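# Spread the towel flat beside the basket

## Task

Lay the towel out as a single flat layer that rests entirely on the table and, viewed from overhead, does not overlap the basket; the basket must end upright with all of its base on the table, and the box must remain standing inside the basket.

## Robot and tools

Robot: two arms, left_arm and right_arm, each ending in a five-finger hand. right_arm has a right hand and left_arm a mirrored left hand. A camera stand is fixed behind the arms. Loose objects may occasionally get a small nudge from outside.

Frame: everything is in the scene frame. Its origin is at table-top height, halfway between the nominal arm bases. +x points out over the table, +z points up, and left_arm sits on the +y side. Image left and right do not match the arm names. Calibrated bases: left_arm at (-0.027, +0.289, +0.014) m, right_arm at (-0.041, -0.306, +0.014) m, both turned by about one degree about z.

Hand point: a point fixed to the palm, 0.15 m out from the wrist flange along the fingers and 0.05 m in front of the palm. Its +z runs along straight fingers and +y points out of the palm. On the right hand +x points away from the thumb; on the left hand it points toward the thumb. Straight fingertips reach 6 to 7 cm past the point and sit 6 cm behind it along -y. A wrist bracket on the little-finger side sticks out up to 0.10 m and can strike things.

The 28-number row (all values from -1 to 1): left_arm dx, dy, dz, rx, ry, rz; then the left hand's thumb_turn, thumb_bend, index, middle, ring, little, force_limit, speed; then the same fourteen for right_arm. Both arms always appear in the row, even if only one moves.
- Pose numbers are offsets, not poses. They are measured along scene-frame axes from that arm's Hand target at the start of the action or move. Every row in an action or move list counts from that same start, not from the previous row. 1.0 equals 0.6 m, or 180 degrees for rx, ry, rz, which form a single rotation vector about the Hand target's position. All six at 0 asks for the current Hand target again. Sending the same offset again moves the arm further.
- Hand numbers are absolute targets. -1 is open, meaning a straight finger or the thumb lying beside the palm. +1 is closed, meaning a curled finger or the thumb in front of the palm. A thumb turned in front combined with closing fingers grips objects about 3.5 to 6.5 cm thick, or handles down to about 2.5 cm.
- force_limit maps -1 to +1 onto roughly 0 to 10 N at the fingertip, and onto 0 to 15 N for the two thumb motors.
- speed rises from nearly zero at -1 to full speed at +0.48 and stays full up to +1.
- The hand has no value meaning "leave unchanged". To keep a hand as it is, resend the eight hand numbers of the last row you ran for it. If you have not sent it any row yet, use its hand_measured values, then hand_force_limit, then hand_speed.

Tools:
- execute_actions(actions, cameras): actions is a list of actions. Each action holds up to 15 rows, one per 1/30 s step, and a shorter action repeats its last row. An empty list just returns state plus images.
- move(target, speed, blend, blocking, cameras): target is either one row or a list of up to 15 rows. Every row counts from the same starting Hand targets. The hand points travel in straight lines, all finishing together within at most 10 s. speed is in m/s, from 0.002 to 4.3, default 0.25, and turning is capped at twice that in rad/s. Give one speed or one per target. blend is in metres and rounds corners at intermediate targets; 0 means stop at each. blocking=false returns after about 0.5 s while the arms keep moving. The move: line reports done, off_target, moving, held or fault. limits=paced means the commanded pose was clipped, and limits=held means steps were withheld.
- wait(seconds 0 to 10, cameras): lets time pass while the last commands are held.
- stop(cameras): brakes a running move.
- zoom_image(camera, region [x0, y0, x1, y1] in pixels, at most 504 wide and 504 tall): enlarges part of the newest image.
- show_instructions(): shows the reference pages.
- finished_scene(scene): ends the current scene, given by its number. This cannot be reversed.
Cameras are cam_high, cam_low, cam_left_wrist and cam_right_wrist, each 672x504. Use ["all"] for all of them and [] for none.

Results: end_effector_position (m) and end_effector_quat_wxyz per arm, both in the scene frame. Hand target is the last commanded pose after clipping, and the next offsets count from it. Results also list joint positions, velocities and torques. hand_measured, hand_stopped_by (moving, target, force, stalled, fault) and hand_load_n (positive when something pushes a finger open) are each in motor order, followed by hand_force_limit and hand_speed. Calls that run actions add step readings. A MOTOR HOT line warns of heating. OVER-TEMPERATURE FAULT means the arm has gone limp for 30 to 60 s or longer.

Behaviour to expect: arms often settle 1 to 3 cm short of the target, usually below it, and sometimes up to 5 cm. Resend the remaining distance as an offset if needed. Orientation commands are clipped to within 40 degrees of the current orientation. Small turns can shift the hand point noticeably. Fast moves lag, overshoot and hit harder.

Avoid: routing paths close to an arm's own base, since this can flip the shoulder posture. Avoid any contact or squeeze between the two arms or hands, striking the table or fixed things, hard presses, dropping things, and releasing something while it is still moving. Nothing may fall or be left off the table. Fingers should not be overloaded: close at speed -0.94 or lower for a gentle grip. Motors heat when holding loads, when the arm is stretched out, or when pushing toward an unreachable pose. When an arm is blocked, command it back past its hand point so it stops pressing.

Each tool is called after "Call:" in YAML: its name, and indented under it one key for each argument.

Reference images:

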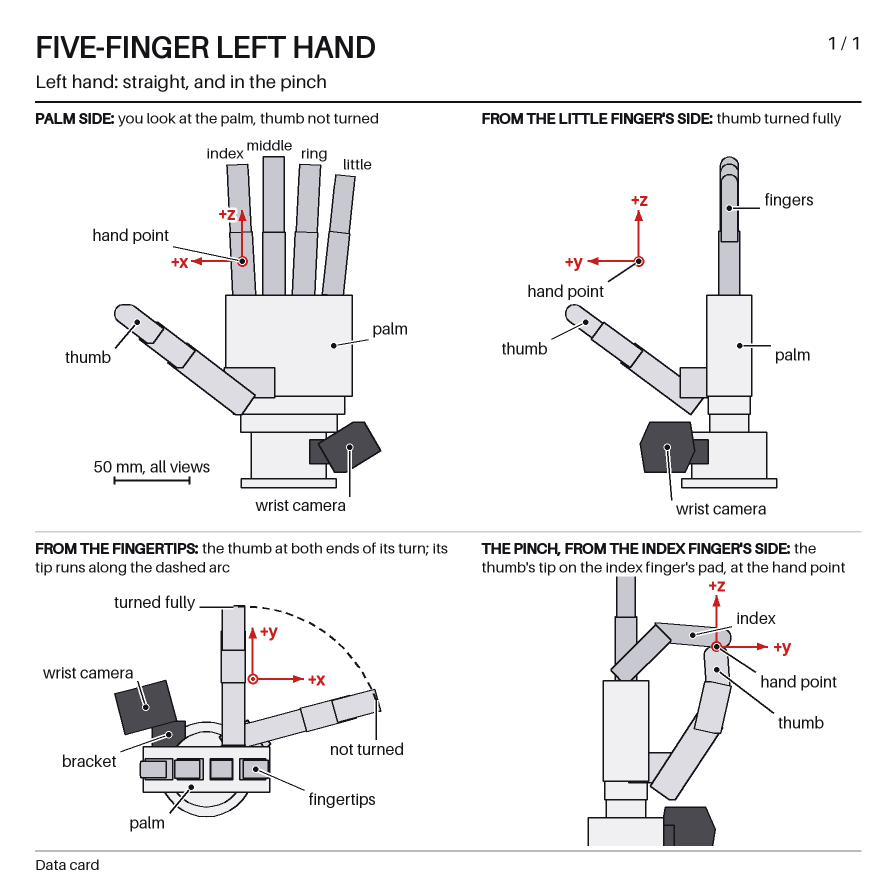

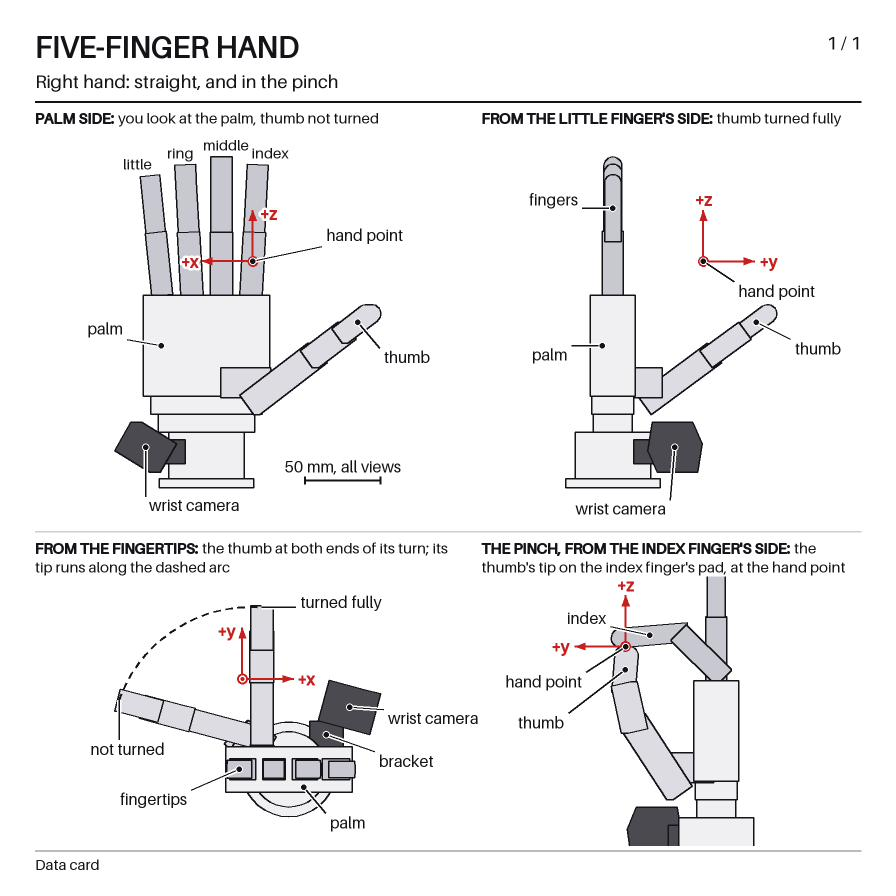

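## Session

Call:
execute_actions:
  actions: []

Scene clock: 0.00 s.
left_arm: end_effector_position=(+0.2054, +0.2842, +0.1313) hand_measured=(-1.000, -1.000, -1.000, -1.000, -1.000, -1.000) hand_load_n=(+0.0, +0.0, +0.0, +0.0, +0.5, +0.0) hand_stopped_by=(target, target, target, target, target, target) hand_force_limit=0.00 hand_speed=-0.80 end_effector_quat_wxyz=(-0.248, -0.578, +0.774, -0.078) | right_arm: end_effector_position=(+0.5756, -0.2953, +0.1106) hand_measured=(-1.000, -1.000, -1.000, -1.000, -1.000, -1.000) hand_load_n=(+0.0, +0.0, +0.0, +0.0, +0.0, +0.0) hand_stopped_by=(target, target, target, target, target, target) hand_force_limit=0.00 hand_speed=-0.80 end_effector_quat_wxyz=(-0.020, -0.464, +0.883, -0.064)
Joint positions: left_arm=[0.247 1.485 0.98 -1.478 0.336 0.588] | right_arm=[-0.069 2.076 1.926 -1.392 0.131 0.566]
Joint velocities: within noise
Joint torques (N m): no reading
Heat: left arm: hottest waist 29 °C; right arm: hottest wrist roll 29 °C.
Hand target: left_arm +0.2131, +0.2860, +0.1360; -0.238, -0.578, +0.776, -0.082 | right_arm +0.5815, -0.2955, +0.1094; -0.017, -0.464, +0.883, -0.065

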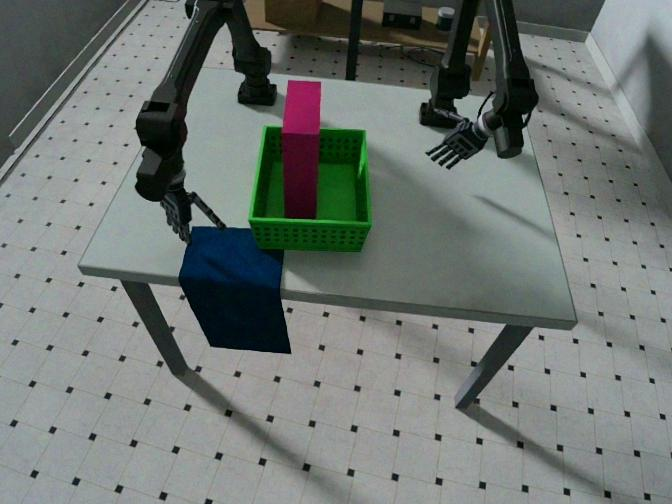

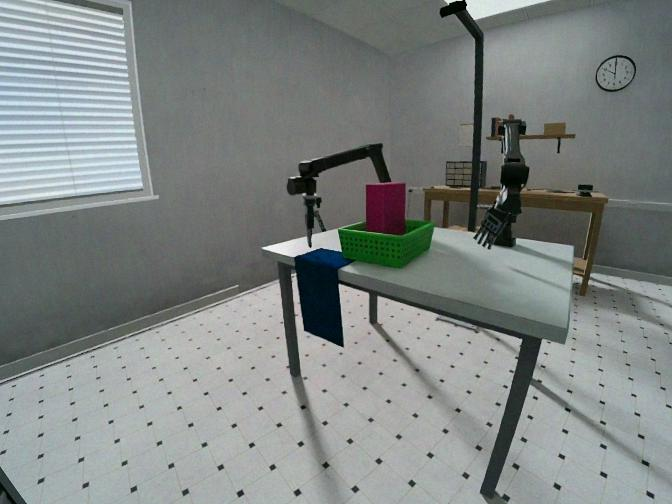

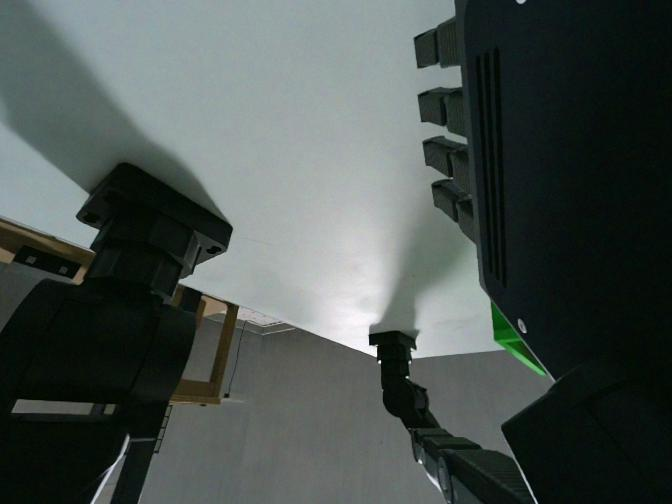

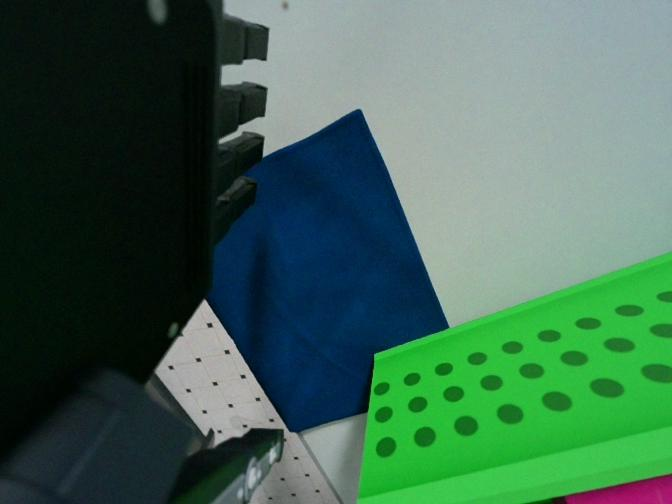

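Call:
zoom_image:
  camera: "cam_high"
  region: [130, 60, 390, 370]

Call:
zoom_image:
  camera: "cam_low"
  region: [240, 120, 600, 390]

Call:
zoom_image:
  camera: "cam_high"
  region: [160, 190, 400, 370]

Scaled by 1.626 from the camera's 672x504 image, which has a finer 960x720 frame.

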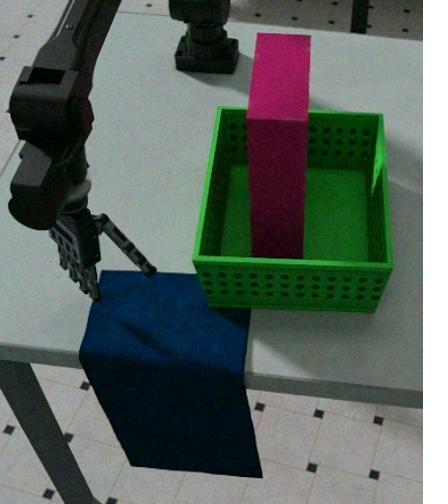

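Scaled by 1.400 from the camera's 672x504 image, which has a finer 960x720 frame.

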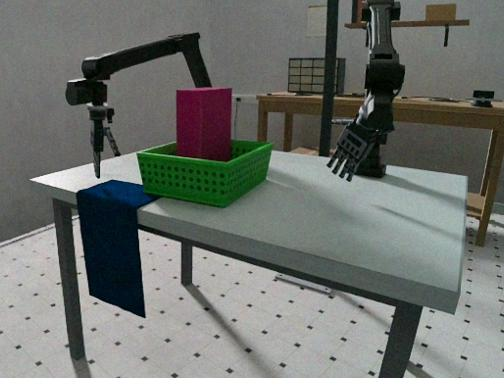

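Scaled by 2.100 from the camera's 672x504 image, which has a finer 960x720 frame.

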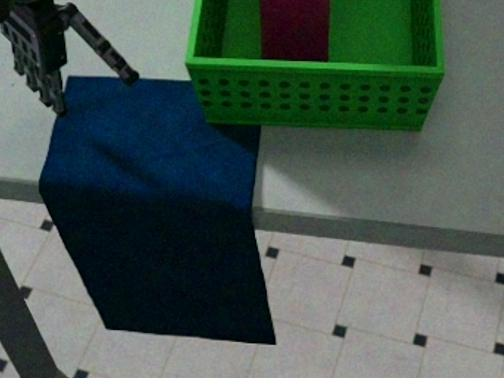

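Call:
move:
  target: [0,0,0,0,0,0,-1,-1,-1,-1,-1,-1,0,-0.8,-0.25,-0.02,0.133,0,0,0.333,-1,-1,-1,-1,-1,-1,0,-0.8]
  speed: 0.2
  cameras: ["all"]

Scene clock: 28.87 s.
left_arm: end_effector_position=(+0.2054, +0.2842, +0.1313) hand_measured=(-1.000, -1.000, -1.000, -1.000, -1.000, -1.000) hand_load_n=(+0.0, +0.0, +0.0, +0.0, +0.0, -0.5) hand_stopped_by=(target, target, target, target, target, target) hand_force_limit=0.00 hand_speed=-0.80 end_effector_quat_wxyz=(-0.248, -0.578, +0.774, -0.078) | right_arm: end_effector_position=(+0.4311, -0.3134, +0.1852) hand_measured=(-1.000, -1.000, -1.000, -1.000, -1.000, -1.000) hand_load_n=(+0.0, +0.0, +0.5, +0.0, +0.0, +0.0) hand_stopped_by=(target, target, target, target, target, target) hand_force_limit=0.00 hand_speed=-0.80 end_effector_quat_wxyz=(-0.012, +0.837, -0.544, +0.059)
Joint positions: left_arm=[0.247 1.485 0.98 -1.478 0.336 0.588] | right_arm=[-0.038 1.681 1.54 -1.318 0.044 -0.423]
Joint torques (N m): left_arm=[0.26 -9.7 7.86 -0.49 0.27 -0.07] | right_arm=[1.08 -16.73 10.3 0.72 -0.08 -0.14]
Heat: left arm: hottest elbow 31 °C; right arm: hottest elbow 30 °C.
Hand target: left_arm +0.2131, +0.2860, +0.1360; -0.238, -0.578, +0.776, -0.082 | right_arm +0.4314, -0.3075, +0.1892; -0.018, +0.843, -0.533, +0.065
Off the commanded pose: left_arm 0.009 m, 1 deg | right_arm 0.007 m, 2 deg.
move: done

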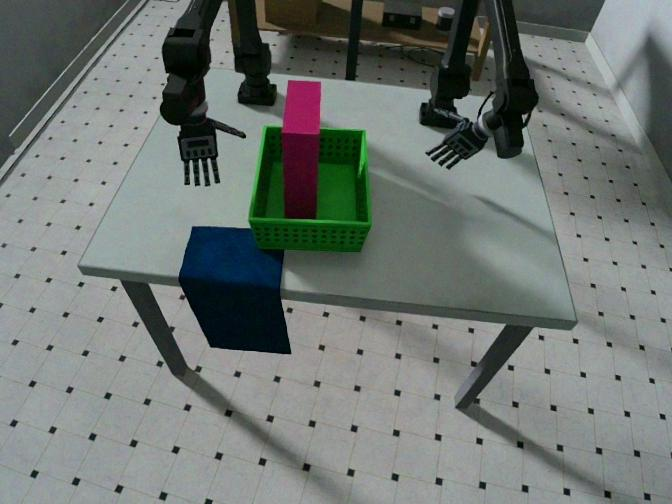

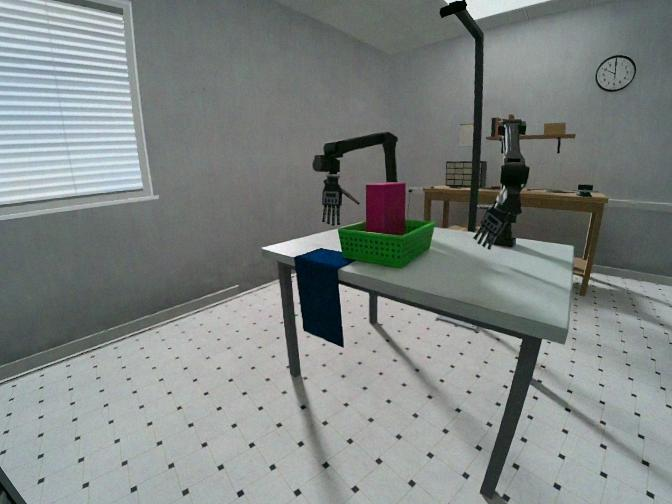

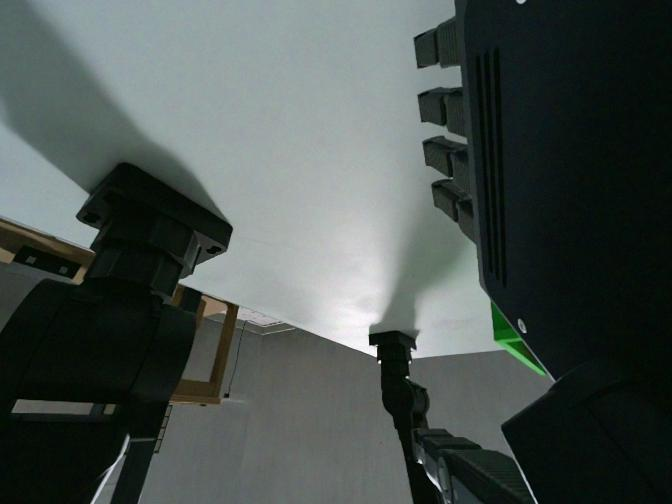

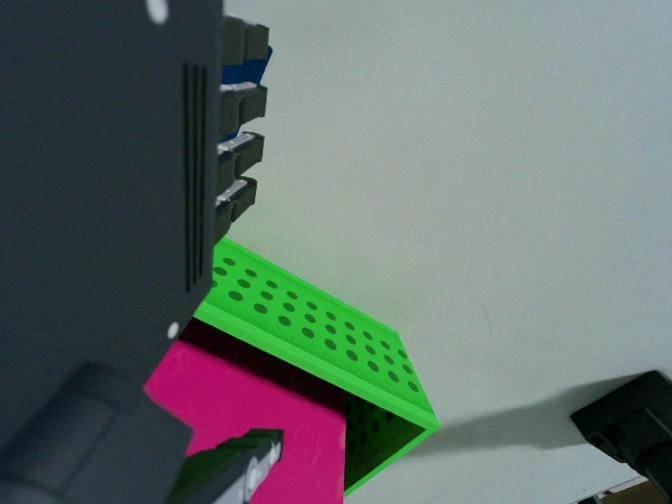

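Call:
move:
  target: [0,0,0,0,0,0,-1,-1,-1,-1,-1,-1,0,-0.8,-0.08,0.0,0.0,0,0,0.355,-1,-1,-1,-1,-1,-1,0,-0.8]
  speed: 0.3
  cameras: ["cam_high","cam_right_wrist"]

Scene clock: 36.40 s.
left_arm: end_effector_position=(+0.2054, +0.2842, +0.1313) hand_measured=(-1.000, -1.000, -1.000, -1.000, -1.000, -1.000) hand_load_n=(+0.0, -0.5, +0.0, +0.0, +0.0, +0.0) hand_stopped_by=(target, target, target, target, target, target) hand_force_limit=0.00 hand_speed=-0.80 end_effector_quat_wxyz=(-0.248, -0.578, +0.774, -0.078) | right_arm: end_effector_position=(+0.3864, -0.3124, +0.1848) hand_measured=(-1.000, -1.000, -1.000, -1.000, -1.000, -1.000) hand_load_n=(+0.0, +0.0, +0.0, +0.0, +0.0, +0.0) hand_stopped_by=(target, target, target, target, target, target) hand_force_limit=0.00 hand_speed=-0.80 end_effector_quat_wxyz=(-0.048, +0.998, -0.019, +0.043)
Joint positions: left_arm=[0.247 1.485 0.98 -1.478 0.336 0.588] | right_arm=[0.044 1.496 1.318 -1.297 -0.087 -1.451]
Joint torques (N m): left_arm=[0.32 -9.7 7.84 -0.49 0.26 -0.08] | right_arm=[0.97 -13.51 10.19 0.2 -0.18 -0.16]
Heat: left arm: hottest elbow 31 °C; right arm: hottest elbow 30 °C.
Hand target: left_arm +0.2131, +0.2860, +0.1360; -0.238, -0.578, +0.776, -0.082 | right_arm +0.3833, -0.3075, +0.1891; -0.049, +0.998, -0.006, +0.046
Off the commanded pose: left_arm 0.009 m, 1 deg | right_arm 0.007 m, 1 deg.
move: done
Images, in order (width x height): cam_high 672x504, cam_right_wrist 672x504.

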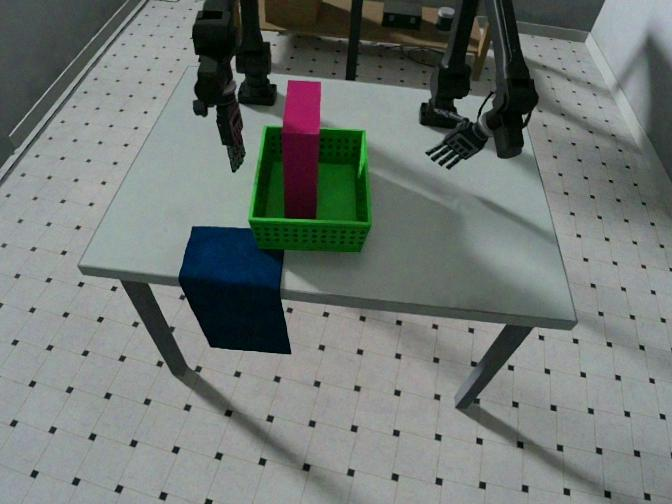

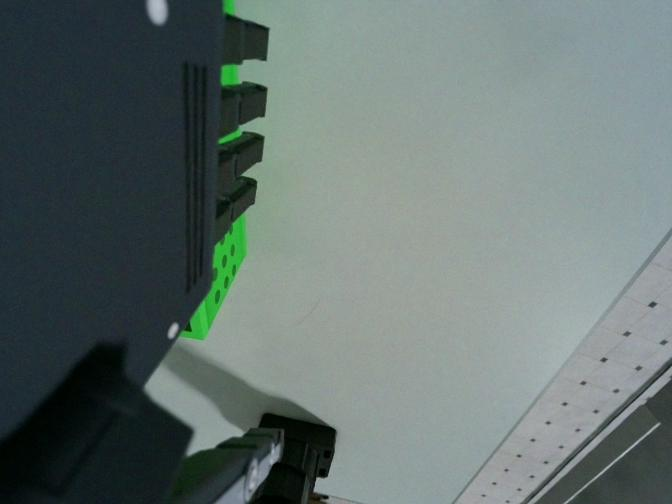

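Call:
move:
  target: [0,0.2,0.2,0,0,0,-1,-1,-1,-1,-1,-1,0,-0.8,0,0.0,-0.167,0,0,0,-1,-1,-1,-1,-1,-1,0,-0.8]
  speed: 0.2
  cameras: ["cam_high","cam_low","cam_right_wrist"]

Scene clock: 45.00 s.
left_arm: end_effector_position=(+0.2046, +0.3960, +0.2423) hand_measured=(-1.000, -1.000, -1.000, -1.000, -1.000, -1.000) hand_load_n=(+0.0, +0.0, +0.0, +0.0, +0.0, +0.0) hand_stopped_by=(target, target, target, target, target, target) hand_force_limit=0.00 hand_speed=-0.80 end_effector_quat_wxyz=(-0.120, -0.607, +0.781, -0.085) | right_arm: end_effector_position=(+0.3816, -0.3127, +0.1005) hand_measured=(-1.000, -1.000, -1.000, -1.000, -1.000, -1.000) hand_load_n=(+0.0, +0.0, +0.0, -0.5, +0.0, +0.0) hand_stopped_by=(target, target, target, target, target, target) hand_force_limit=0.00 hand_speed=-0.80 end_effector_quat_wxyz=(-0.049, +0.997, -0.018, +0.055)
Joint positions: left_arm=[0.528 1.324 1.226 -1.689 0.203 0.782] | right_arm=[0.044 1.53 1.127 -1.048 -0.087 -1.452]
Joint torques (N m): left_arm=[1.08 -8.06 11.11 -0.39 0.12 0.06] | right_arm=[0.91 -9.93 9.85 0.83 -0.17 -0.15]
Heat: left arm: hottest elbow 32 °C; right arm: hottest elbow 31 °C.
Hand target: left_arm +0.2131, +0.4060, +0.2560; -0.238, -0.578, +0.776, -0.082 | right_arm +0.3835, -0.3074, +0.0891; -0.049, +0.998, -0.006, +0.046
Off the commanded pose: left_arm 0.019 m, 14 deg | right_arm 0.013 m, 2 deg.
joint sent to its limit (left arm) — joint 4 (wrist pitch), lower limit. The joint targets are off in orientation, not in position.
move: off_target (left_arm, right_arm)
Images, in order (width x height): cam_high 672x504, cam_low 672x504, cam_right_wrist 672x504.

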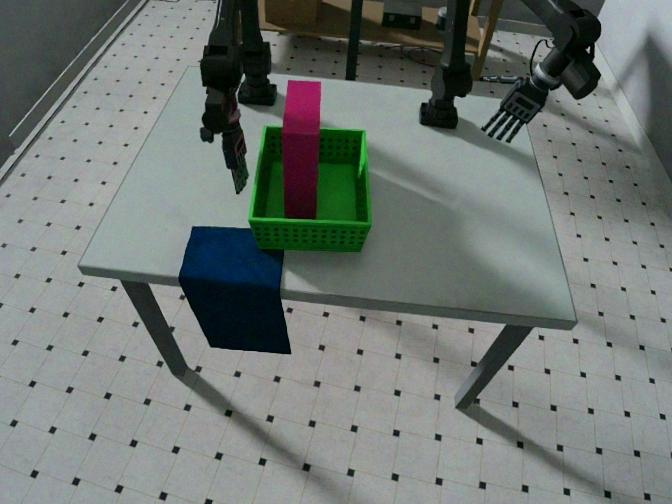

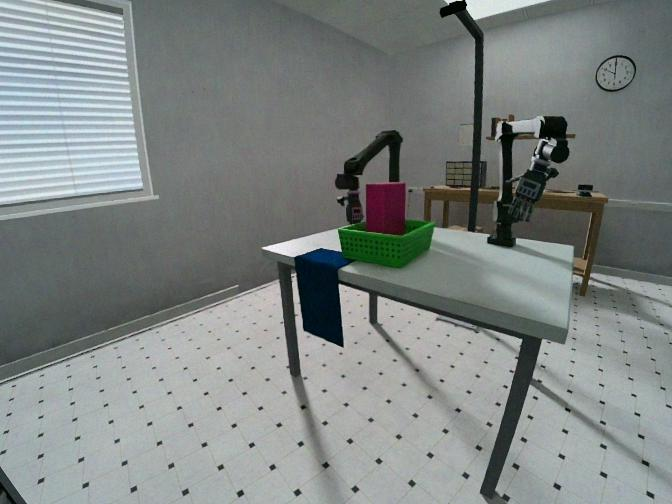

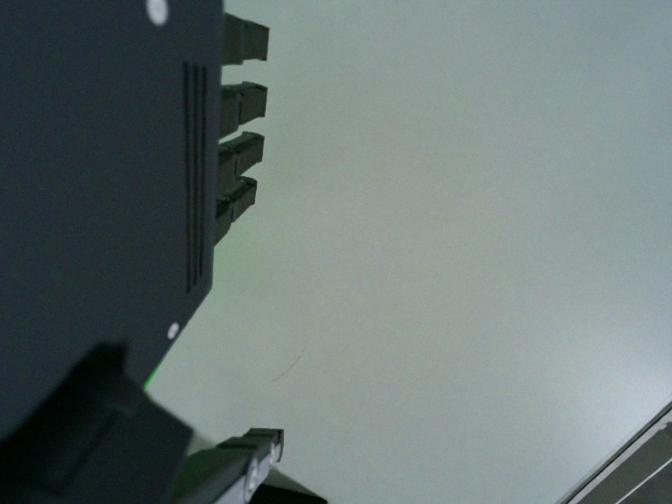

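Call:
move:
  target: [0,0,0,0,0,0,-1,-1,-1,-1,-1,-1,0,-0.8,0,0.38,0,0,0,0,-1,-1,-1,-1,-1,-1,0,-0.8]
  speed: 0.08
  cameras: ["cam_high","cam_low","cam_right_wrist"]

Scene clock: 52.37 s.
left_arm: end_effector_position=(+0.2045, +0.3961, +0.2423) hand_measured=(-1.000, -1.000, -1.000, -1.000, -1.000, -1.000) hand_load_n=(+0.0, +0.0, +0.0, +0.0, +0.0, +0.0) hand_stopped_by=(target, target, target, target, target, target) hand_force_limit=0.00 hand_speed=-0.80 end_effector_quat_wxyz=(-0.120, -0.607, +0.781, -0.085) | right_arm: end_effector_position=(+0.3744, -0.1205, +0.0923) hand_measured=(-1.000, -1.000, -1.000, -1.000, -1.000, -1.000) hand_load_n=(+0.0, +0.0, +0.0, +0.0, +0.0, +0.0) hand_stopped_by=(target, target, target, target, target, target) hand_force_limit=0.00 hand_speed=-0.80 end_effector_quat_wxyz=(-0.032, +0.998, -0.030, +0.044)
Joint positions: left_arm=[0.528 1.324 1.226 -1.689 0.203 0.783] | right_arm=[0.459 1.679 1.281 -1.065 -0.012 -1.016]
Joint torques (N m): left_arm=[0.97 -8.06 11.12 -0.4 0.12 0.08] | right_arm=[4.01 -10.93 15.01 0.81 -0.91 0.1]
Heat: left arm: hottest elbow 33 °C; right arm: hottest elbow 31 °C.
Hand target: left_arm +0.2131, +0.4059, +0.2560; -0.238, -0.578, +0.776, -0.082 | right_arm +0.3834, -0.0794, +0.0890; -0.049, +0.998, -0.006, +0.046
Off the commanded pose: left_arm 0.019 m, 14 deg | right_arm 0.042 m, 3 deg.
joint sent to its limit (left arm) — joint 4 (wrist pitch), lower limit. The joint targets are off in orientation, not in position.
move: off_target (left_arm, right_arm)
Images, in order (width x height): cam_high 672x504, cam_low 672x504, cam_right_wrist 672x504.

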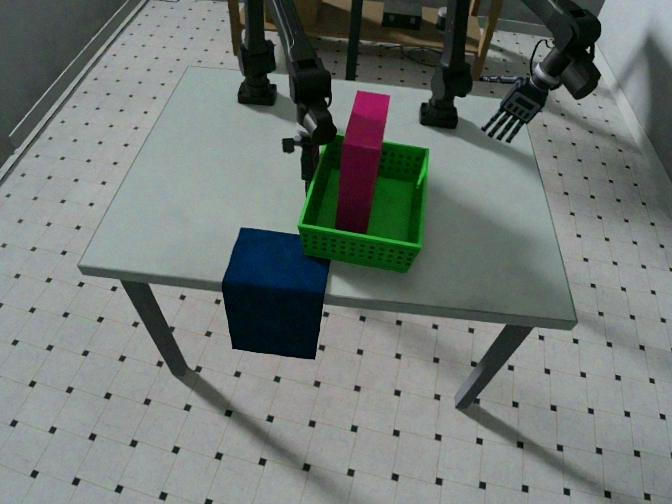

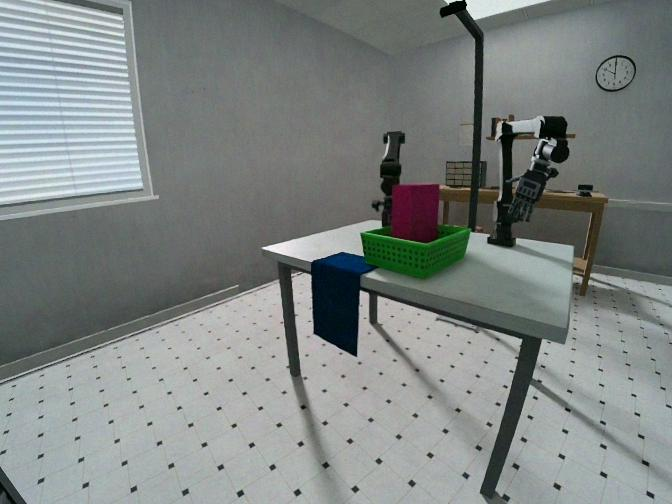

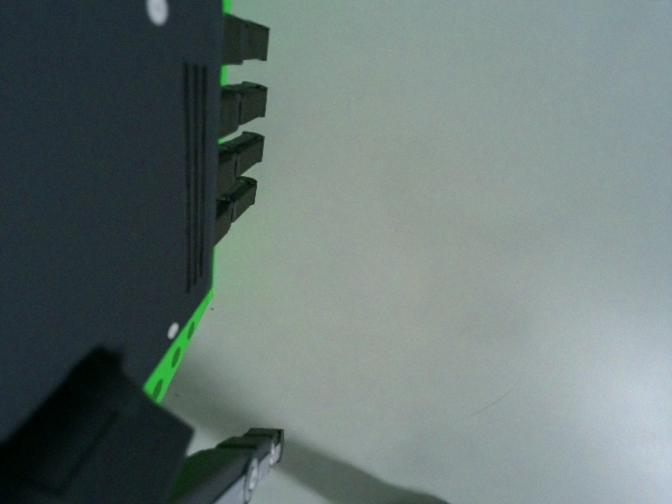

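Call:
move:
  target:
    - [0,0,0,0,0,0,-1,-1,-1,-1,-1,-1,0,-0.8,0,-0.167,0,0,0,0,-1,-1,-1,-1,-1,-1,0,-0.8]
    - [0,0,0,0,0,0,-1,-1,-1,-1,-1,-1,0,-0.8,0.1,-0.167,0.2,0,0,0,-1,-1,-1,-1,-1,-1,0,-0.8]
    - [0,0,0,0,0,0,-1,-1,-1,-1,-1,-1,0,-0.8,0.394,-0.167,0.2,0,0,0,-1,-1,-1,-1,-1,-1,0,-0.8]
    - [0,0,0,0,0,0,-1,-1,-1,-1,-1,-1,0,-0.8,0.394,-0.167,0.03,0,0,0,-1,-1,-1,-1,-1,-1,0,-0.8]
  speed: 0.2
  blend: 0.03
  cameras: ["cam_high","cam_low","cam_right_wrist"]

Scene clock: 82.87 s.
left_arm: end_effector_position=(+0.2045, +0.3961, +0.2423) hand_measured=(-1.000, -1.000, -1.000, -1.000, -1.000, -1.000) hand_load_n=(+0.0, +0.0, +0.0, +0.0, +0.0, +0.0) hand_stopped_by=(target, target, target, target, target, target) hand_force_limit=0.00 hand_speed=-0.80 end_effector_quat_wxyz=(-0.120, -0.607, +0.781, -0.085) | right_arm: end_effector_position=(+0.6142, -0.1735, +0.1314) hand_measured=(-1.000, -1.000, -1.000, -1.000, -1.000, -1.000) hand_load_n=(+0.0, +0.0, +0.0, +0.0, +0.0, +0.0) hand_stopped_by=(target, target, target, target, target, target) hand_force_limit=0.00 hand_speed=-0.80 end_effector_quat_wxyz=(-0.052, +0.997, -0.007, +0.058)
Joint positions: left_arm=[0.528 1.324 1.226 -1.689 0.203 0.783] | right_arm=[0.22 2.176 2.149 -1.404 -0.071 -1.299]
Joint torques (N m): left_arm=[1.03 -8.06 11.12 -0.39 0.12 0.08] | right_arm=[-0.62 -20.01 11.32 0.81 -0.15 -0.15]
Heat: left arm: hottest elbow 35 °C; right arm: hottest elbow 36 °C.
Hand target: left_arm +0.2131, +0.4059, +0.2560; -0.238, -0.578, +0.776, -0.082 | right_arm +0.6198, -0.1797, +0.1069; -0.049, +0.998, -0.006, +0.046
Off the commanded pose: left_arm 0.019 m, 14 deg | right_arm 0.026 m, 1 deg.
joint sent to its limit (left arm) — joint 4 (wrist pitch), lower limit. The joint targets are off in orientation, not in position.
move: off_target (left_arm, right_arm)
Images, in order (width x height): cam_high 672x504, cam_low 672x504, cam_right_wrist 672x504.

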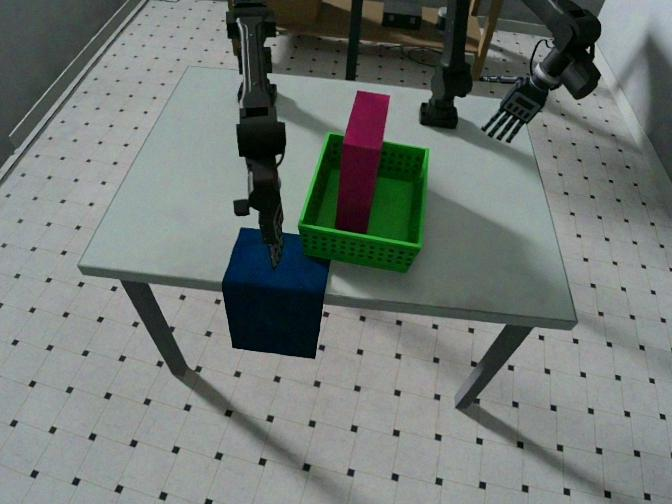

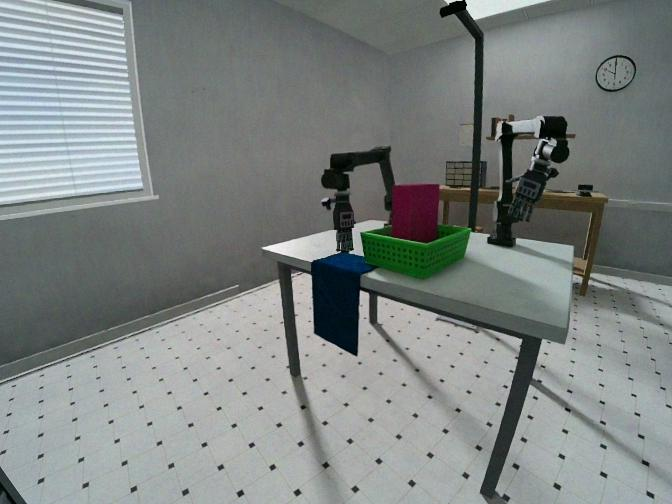

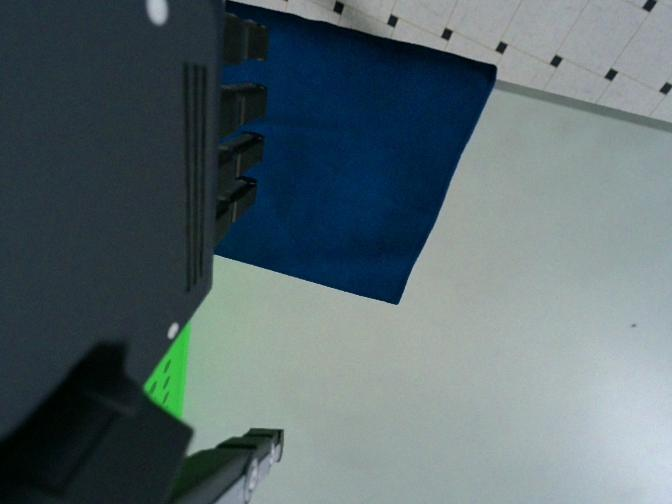

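Call:
move:
  target: [0,0,0,0,0,0,-1,-1,-1,-1,-1,-1,0,-0.8,0,0,-0.1,0,0,0,-1,-1,-1,-1,-1,-1,0,-0.8]
  speed: 0.08
  cameras: ["cam_high","cam_right_wrist"]

Scene clock: 87.57 s.
left_arm: end_effector_position=(+0.2045, +0.3961, +0.2423) hand_measured=(-1.000, -1.000, -1.000, -1.000, -1.000, -1.000) hand_load_n=(+0.0, -0.5, +0.0, +0.0, +0.0, +0.0) hand_stopped_by=(target, target, target, target, target, target) hand_force_limit=0.00 hand_speed=-0.80 end_effector_quat_wxyz=(-0.120, -0.607, +0.781, -0.085) | right_arm: end_effector_position=(+0.6195, -0.1718, +0.0881) hand_measured=(-1.000, -1.000, -1.000, -1.000, -1.000, -1.000) hand_load_n=(+0.0, +0.0, +0.0, +0.0, +0.0, +0.0) hand_stopped_by=(target, target, target, target, target, target) hand_force_limit=0.00 hand_speed=-0.80 end_effector_quat_wxyz=(-0.056, +0.996, -0.006, +0.071)
Joint positions: left_arm=[0.528 1.324 1.226 -1.689 0.203 0.783] | right_arm=[0.22 2.183 2.047 -1.269 -0.072 -1.299]
Joint torques (N m): left_arm=[1.03 -8.12 11.12 -0.39 0.12 0.08] | right_arm=[-0.62 -18.67 9.94 1.02 -0.1 -0.15]
Heat: left arm: hottest elbow 35 °C; right arm: hottest elbow 37 °C.
Hand target: left_arm +0.2131, +0.4059, +0.2560; -0.238, -0.578, +0.776, -0.082 | right_arm +0.6197, -0.1797, +0.0469; -0.049, +0.998, -0.006, +0.046
Off the commanded pose: left_arm 0.019 m, 14 deg | right_arm 0.042 m, 3 deg.
joint sent to its limit (left arm) — joint 4 (wrist pitch), lower limit. The joint targets are off in orientation, not in position.
move: off_target (left_arm, right_arm)
Images, in order (width x height): cam_high 672x504, cam_right_wrist 672x504.

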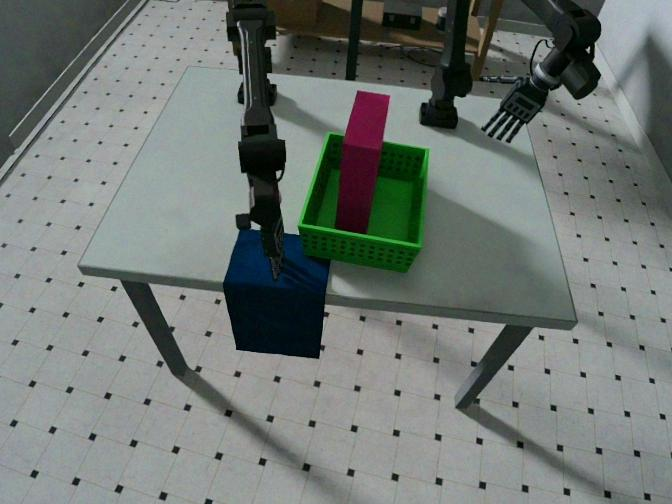

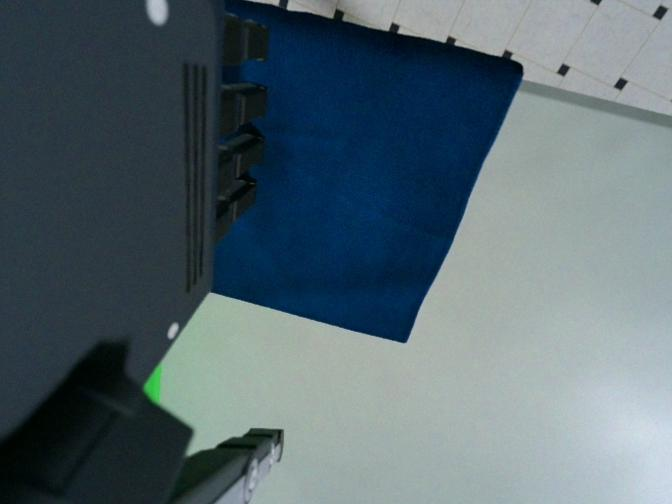

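Call:
move:
  target: [0,0,0,0,0,0,-1,-1,-1,-1,-1,-1,0,-0.8,-0.0,-0.25,-0.01,0,0,0,-1,-1,-1,-1,-1,-1,0,-0.8]
  speed: 0.1
  cameras: ["cam_high","cam_right_wrist"]

Scene clock: 92.17 s.
left_arm: end_effector_position=(+0.2045, +0.3961, +0.2423) hand_measured=(-1.000, -1.000, -1.000, -1.000, -1.000, -1.000) hand_load_n=(+0.0, +0.0, +0.0, +0.0, +0.0, +0.0) hand_stopped_by=(target, target, target, target, target, target) hand_force_limit=0.00 hand_speed=-0.80 end_effector_quat_wxyz=(-0.120, -0.607, +0.781, -0.085) | right_arm: end_effector_position=(+0.6200, -0.2533, +0.0796) hand_measured=(-1.000, -1.000, -1.000, -1.000, -1.000, -1.000) hand_load_n=(+0.0, +0.0, +0.5, +1.5, +0.0, +0.0) hand_stopped_by=(target, target, target, target, target, target) hand_force_limit=0.00 hand_speed=-0.80 end_effector_quat_wxyz=(-0.089, +0.993, +0.025, +0.068)
Joint positions: left_arm=[0.528 1.324 1.226 -1.689 0.203 0.783] | right_arm=[0.084 2.131 1.941 -1.227 -0.164 -1.49]
Joint torques (N m): left_arm=[1.03 -8.12 11.11 -0.4 0.12 0.08] | right_arm=[-5.89 -18.61 8.54 0.77 2.25 -0.42]
Heat: left arm: hottest elbow 36 °C; right arm: hottest elbow 36 °C.
Hand target: left_arm +0.2131, +0.4059, +0.2560; -0.238, -0.578, +0.776, -0.082 | right_arm +0.6198, -0.3298, +0.0409; -0.049, +0.998, -0.006, +0.046
Off the commanded pose: left_arm 0.019 m, 14 deg | right_arm 0.086 m, 6 deg.
joint sent to its limit (left arm) — joint 4 (wrist pitch), lower limit. The joint targets are off in orientation, not in position.
move: off_target (left_arm, right_arm)
Images, in order (width x height): cam_high 672x504, cam_right_wrist 672x504.

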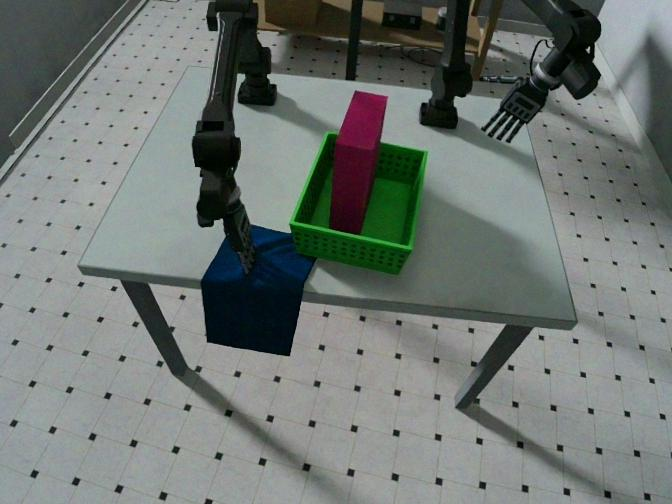

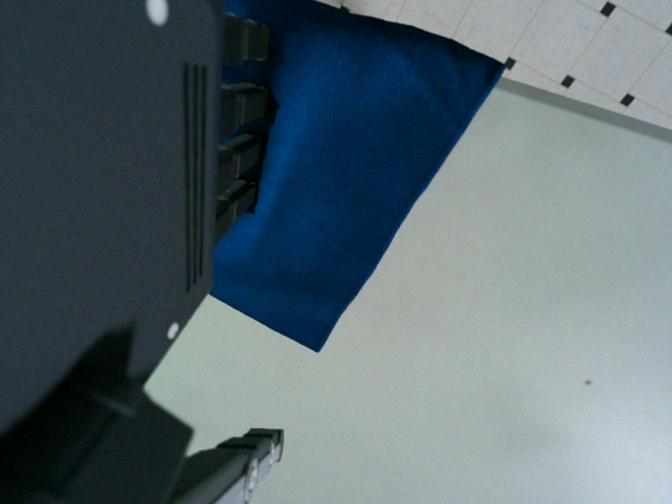

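Call:
move:
  target:
    - [0.228,-0.093,0.02,0.089,0.03,0.289,-1,-1,-1,-1,-1,-1,0,-0.8,0,0,0,0,0,0,-1,-1,-1,-1,-1,-1,0,-0.8]
    - [0.395,-0.393,0,0.1775,0.061,0.578,-1,-1,-1,-1,-1,-1,0,-0.8,0,0,0,0,0,0,-1,-1,-1,-1,-1,-1,0,-0.8]
  speed: 0.25
  blend: 0.05
  cameras: ["all"]

Scene clock: 116.17 s.
left_arm: end_effector_position=(+0.4359, +0.1768, +0.2379) hand_measured=(-1.000, -1.000, -1.000, -1.000, -1.000, -1.000) hand_load_n=(+0.0, +0.0, +0.0, +0.0, +0.0, +0.0) hand_stopped_by=(target, target, target, target, target, target) hand_force_limit=0.00 hand_speed=-0.80 end_effector_quat_wxyz=(-0.002, +1.000, -0.002, -0.019) | right_arm: end_effector_position=(+0.6201, -0.2533, +0.0796) hand_measured=(-1.000, -1.000, -1.000, -1.000, -1.000, -1.000) hand_load_n=(+0.0, +0.0, +0.0, +1.5, +0.0, +0.0) hand_stopped_by=(target, target, target, target, target, target) hand_force_limit=0.00 hand_speed=-0.80 end_effector_quat_wxyz=(-0.089, +0.993, +0.025, +0.068)
Joint positions: left_arm=[-0.1 1.504 1.453 -1.558 0.001 -1.683] | right_arm=[0.084 2.131 1.941 -1.227 -0.164 -1.49]
Joint torques (N m): left_arm=[-0.62 -11.28 12.03 -0.05 0.02 -0.21] | right_arm=[-6.12 -18.67 8.53 0.77 2.25 -0.42]
Heat: left arm: hottest elbow 37 °C; right arm: hottest elbow 35 °C.
Hand target: left_arm +0.4501, +0.1702, +0.2561; -0.001, +1.000, +0.000, +0.000 | right_arm +0.6198, -0.3298, +0.0409; -0.049, +0.998, -0.006, +0.046
Off the commanded pose: left_arm 0.024 m, 2 deg | right_arm 0.086 m, 6 deg.
move: off_target (left_arm, right_arm)

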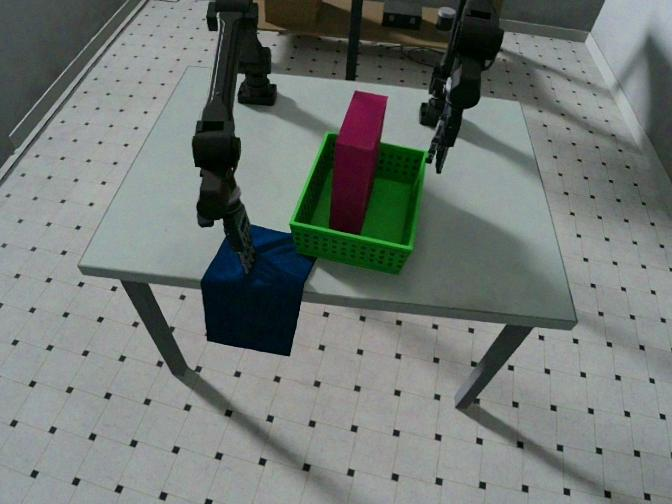

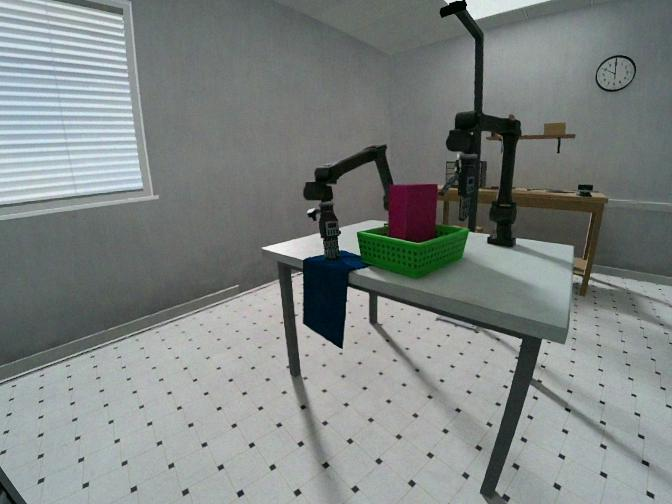

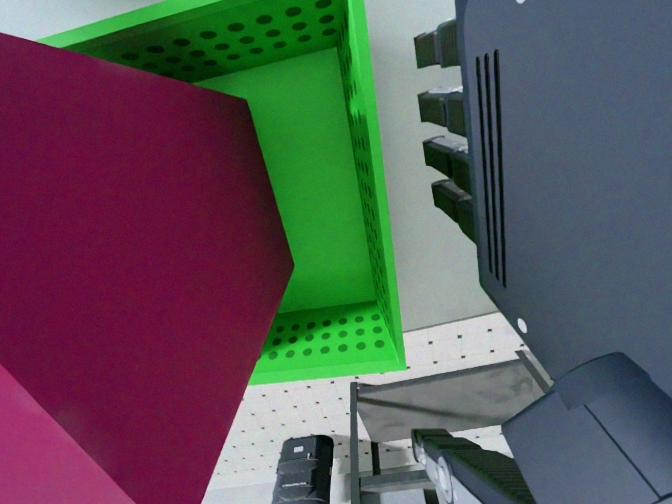

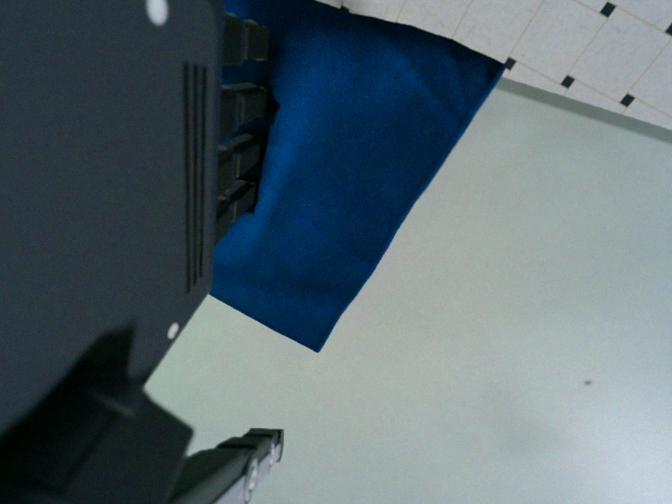

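Call:
move:
  target:
    - [0.067,0.167,0,0,0,-0.5,-1,-1,-1,-1,-1,-1,0,-0.8,0,0,0,0,0,0,-1,-1,-1,-1,-1,-1,0,-0.8]
    - [0.067,0.167,0,0,0,-1,-1,-1,-1,-1,-1,-1,0,-0.8,0,0,0,0,0,0,-1,-1,-1,-1,-1,-1,0,-0.8]
    - [0.067,0.067,0,0,0,-1,-1,-1,-1,-1,-1,-1,0,-0.8,0,0,0,0,0,0,-1,-1,-1,-1,-1,-1,0,-0.8]
  speed: 0.4
  blend: 0.04
  cameras: ["cam_high","cam_left_wrist"]

Scene clock: 136.20 s.
left_arm: end_effector_position=(+0.4823, +0.2079, +0.2477) hand_measured=(-1.000, -1.000, -1.000, -1.000, -1.000, -1.000) hand_load_n=(+0.0, -0.5, +0.0, +0.0, +0.0, +0.0) hand_stopped_by=(target, target, target, target, target, target) hand_force_limit=0.00 hand_speed=-0.80 end_effector_quat_wxyz=(-0.014, +0.001, +1.000, +0.002) | right_arm: end_effector_position=(+0.6201, -0.2533, +0.0796) hand_measured=(-1.000, -1.000, -1.000, -1.000, -1.000, -1.000) hand_load_n=(+0.0, +0.0, +0.5, +1.5, +0.0, +0.0) hand_stopped_by=(target, target, target, target, target, target) hand_force_limit=0.00 hand_speed=-0.80 end_effector_quat_wxyz=(-0.089, +0.993, +0.025, +0.068)
Joint positions: left_arm=[-0.236 1.831 1.888 -1.657 0.002 1.32] | right_arm=[0.084 2.131 1.941 -1.227 -0.164 -1.49]
Joint torques (N m): left_arm=[1.08 -17.08 9.69 0.35 0 0] | right_arm=[-6.01 -18.67 8.53 0.77 2.25 -0.42]
Heat: left arm: hottest elbow 39 °C; right arm: hottest wrist yaw 37 °C.
Hand target: left_arm +0.4904, +0.2105, +0.2561; +0.000, +0.000, +1.000, -0.001 | right_arm +0.6198, -0.3298, +0.0409; -0.049, +0.998, -0.006, +0.046
Off the commanded pose: left_arm 0.012 m, 2 deg | right_arm 0.086 m, 6 deg.
move: off_target (left_arm, right_arm); blend cut to 0.03 m at target 2
Images, in order (width x height): cam_high 672x504, cam_left_wrist 672x504.

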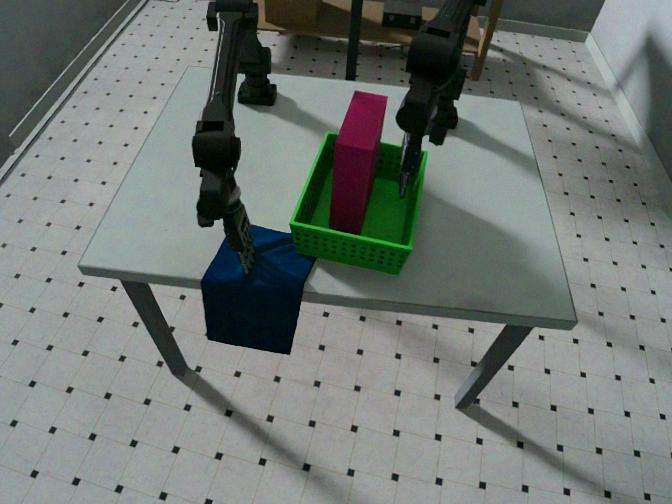

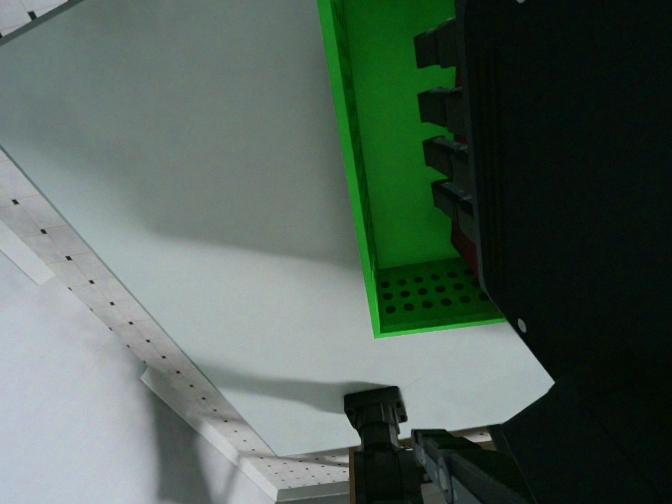

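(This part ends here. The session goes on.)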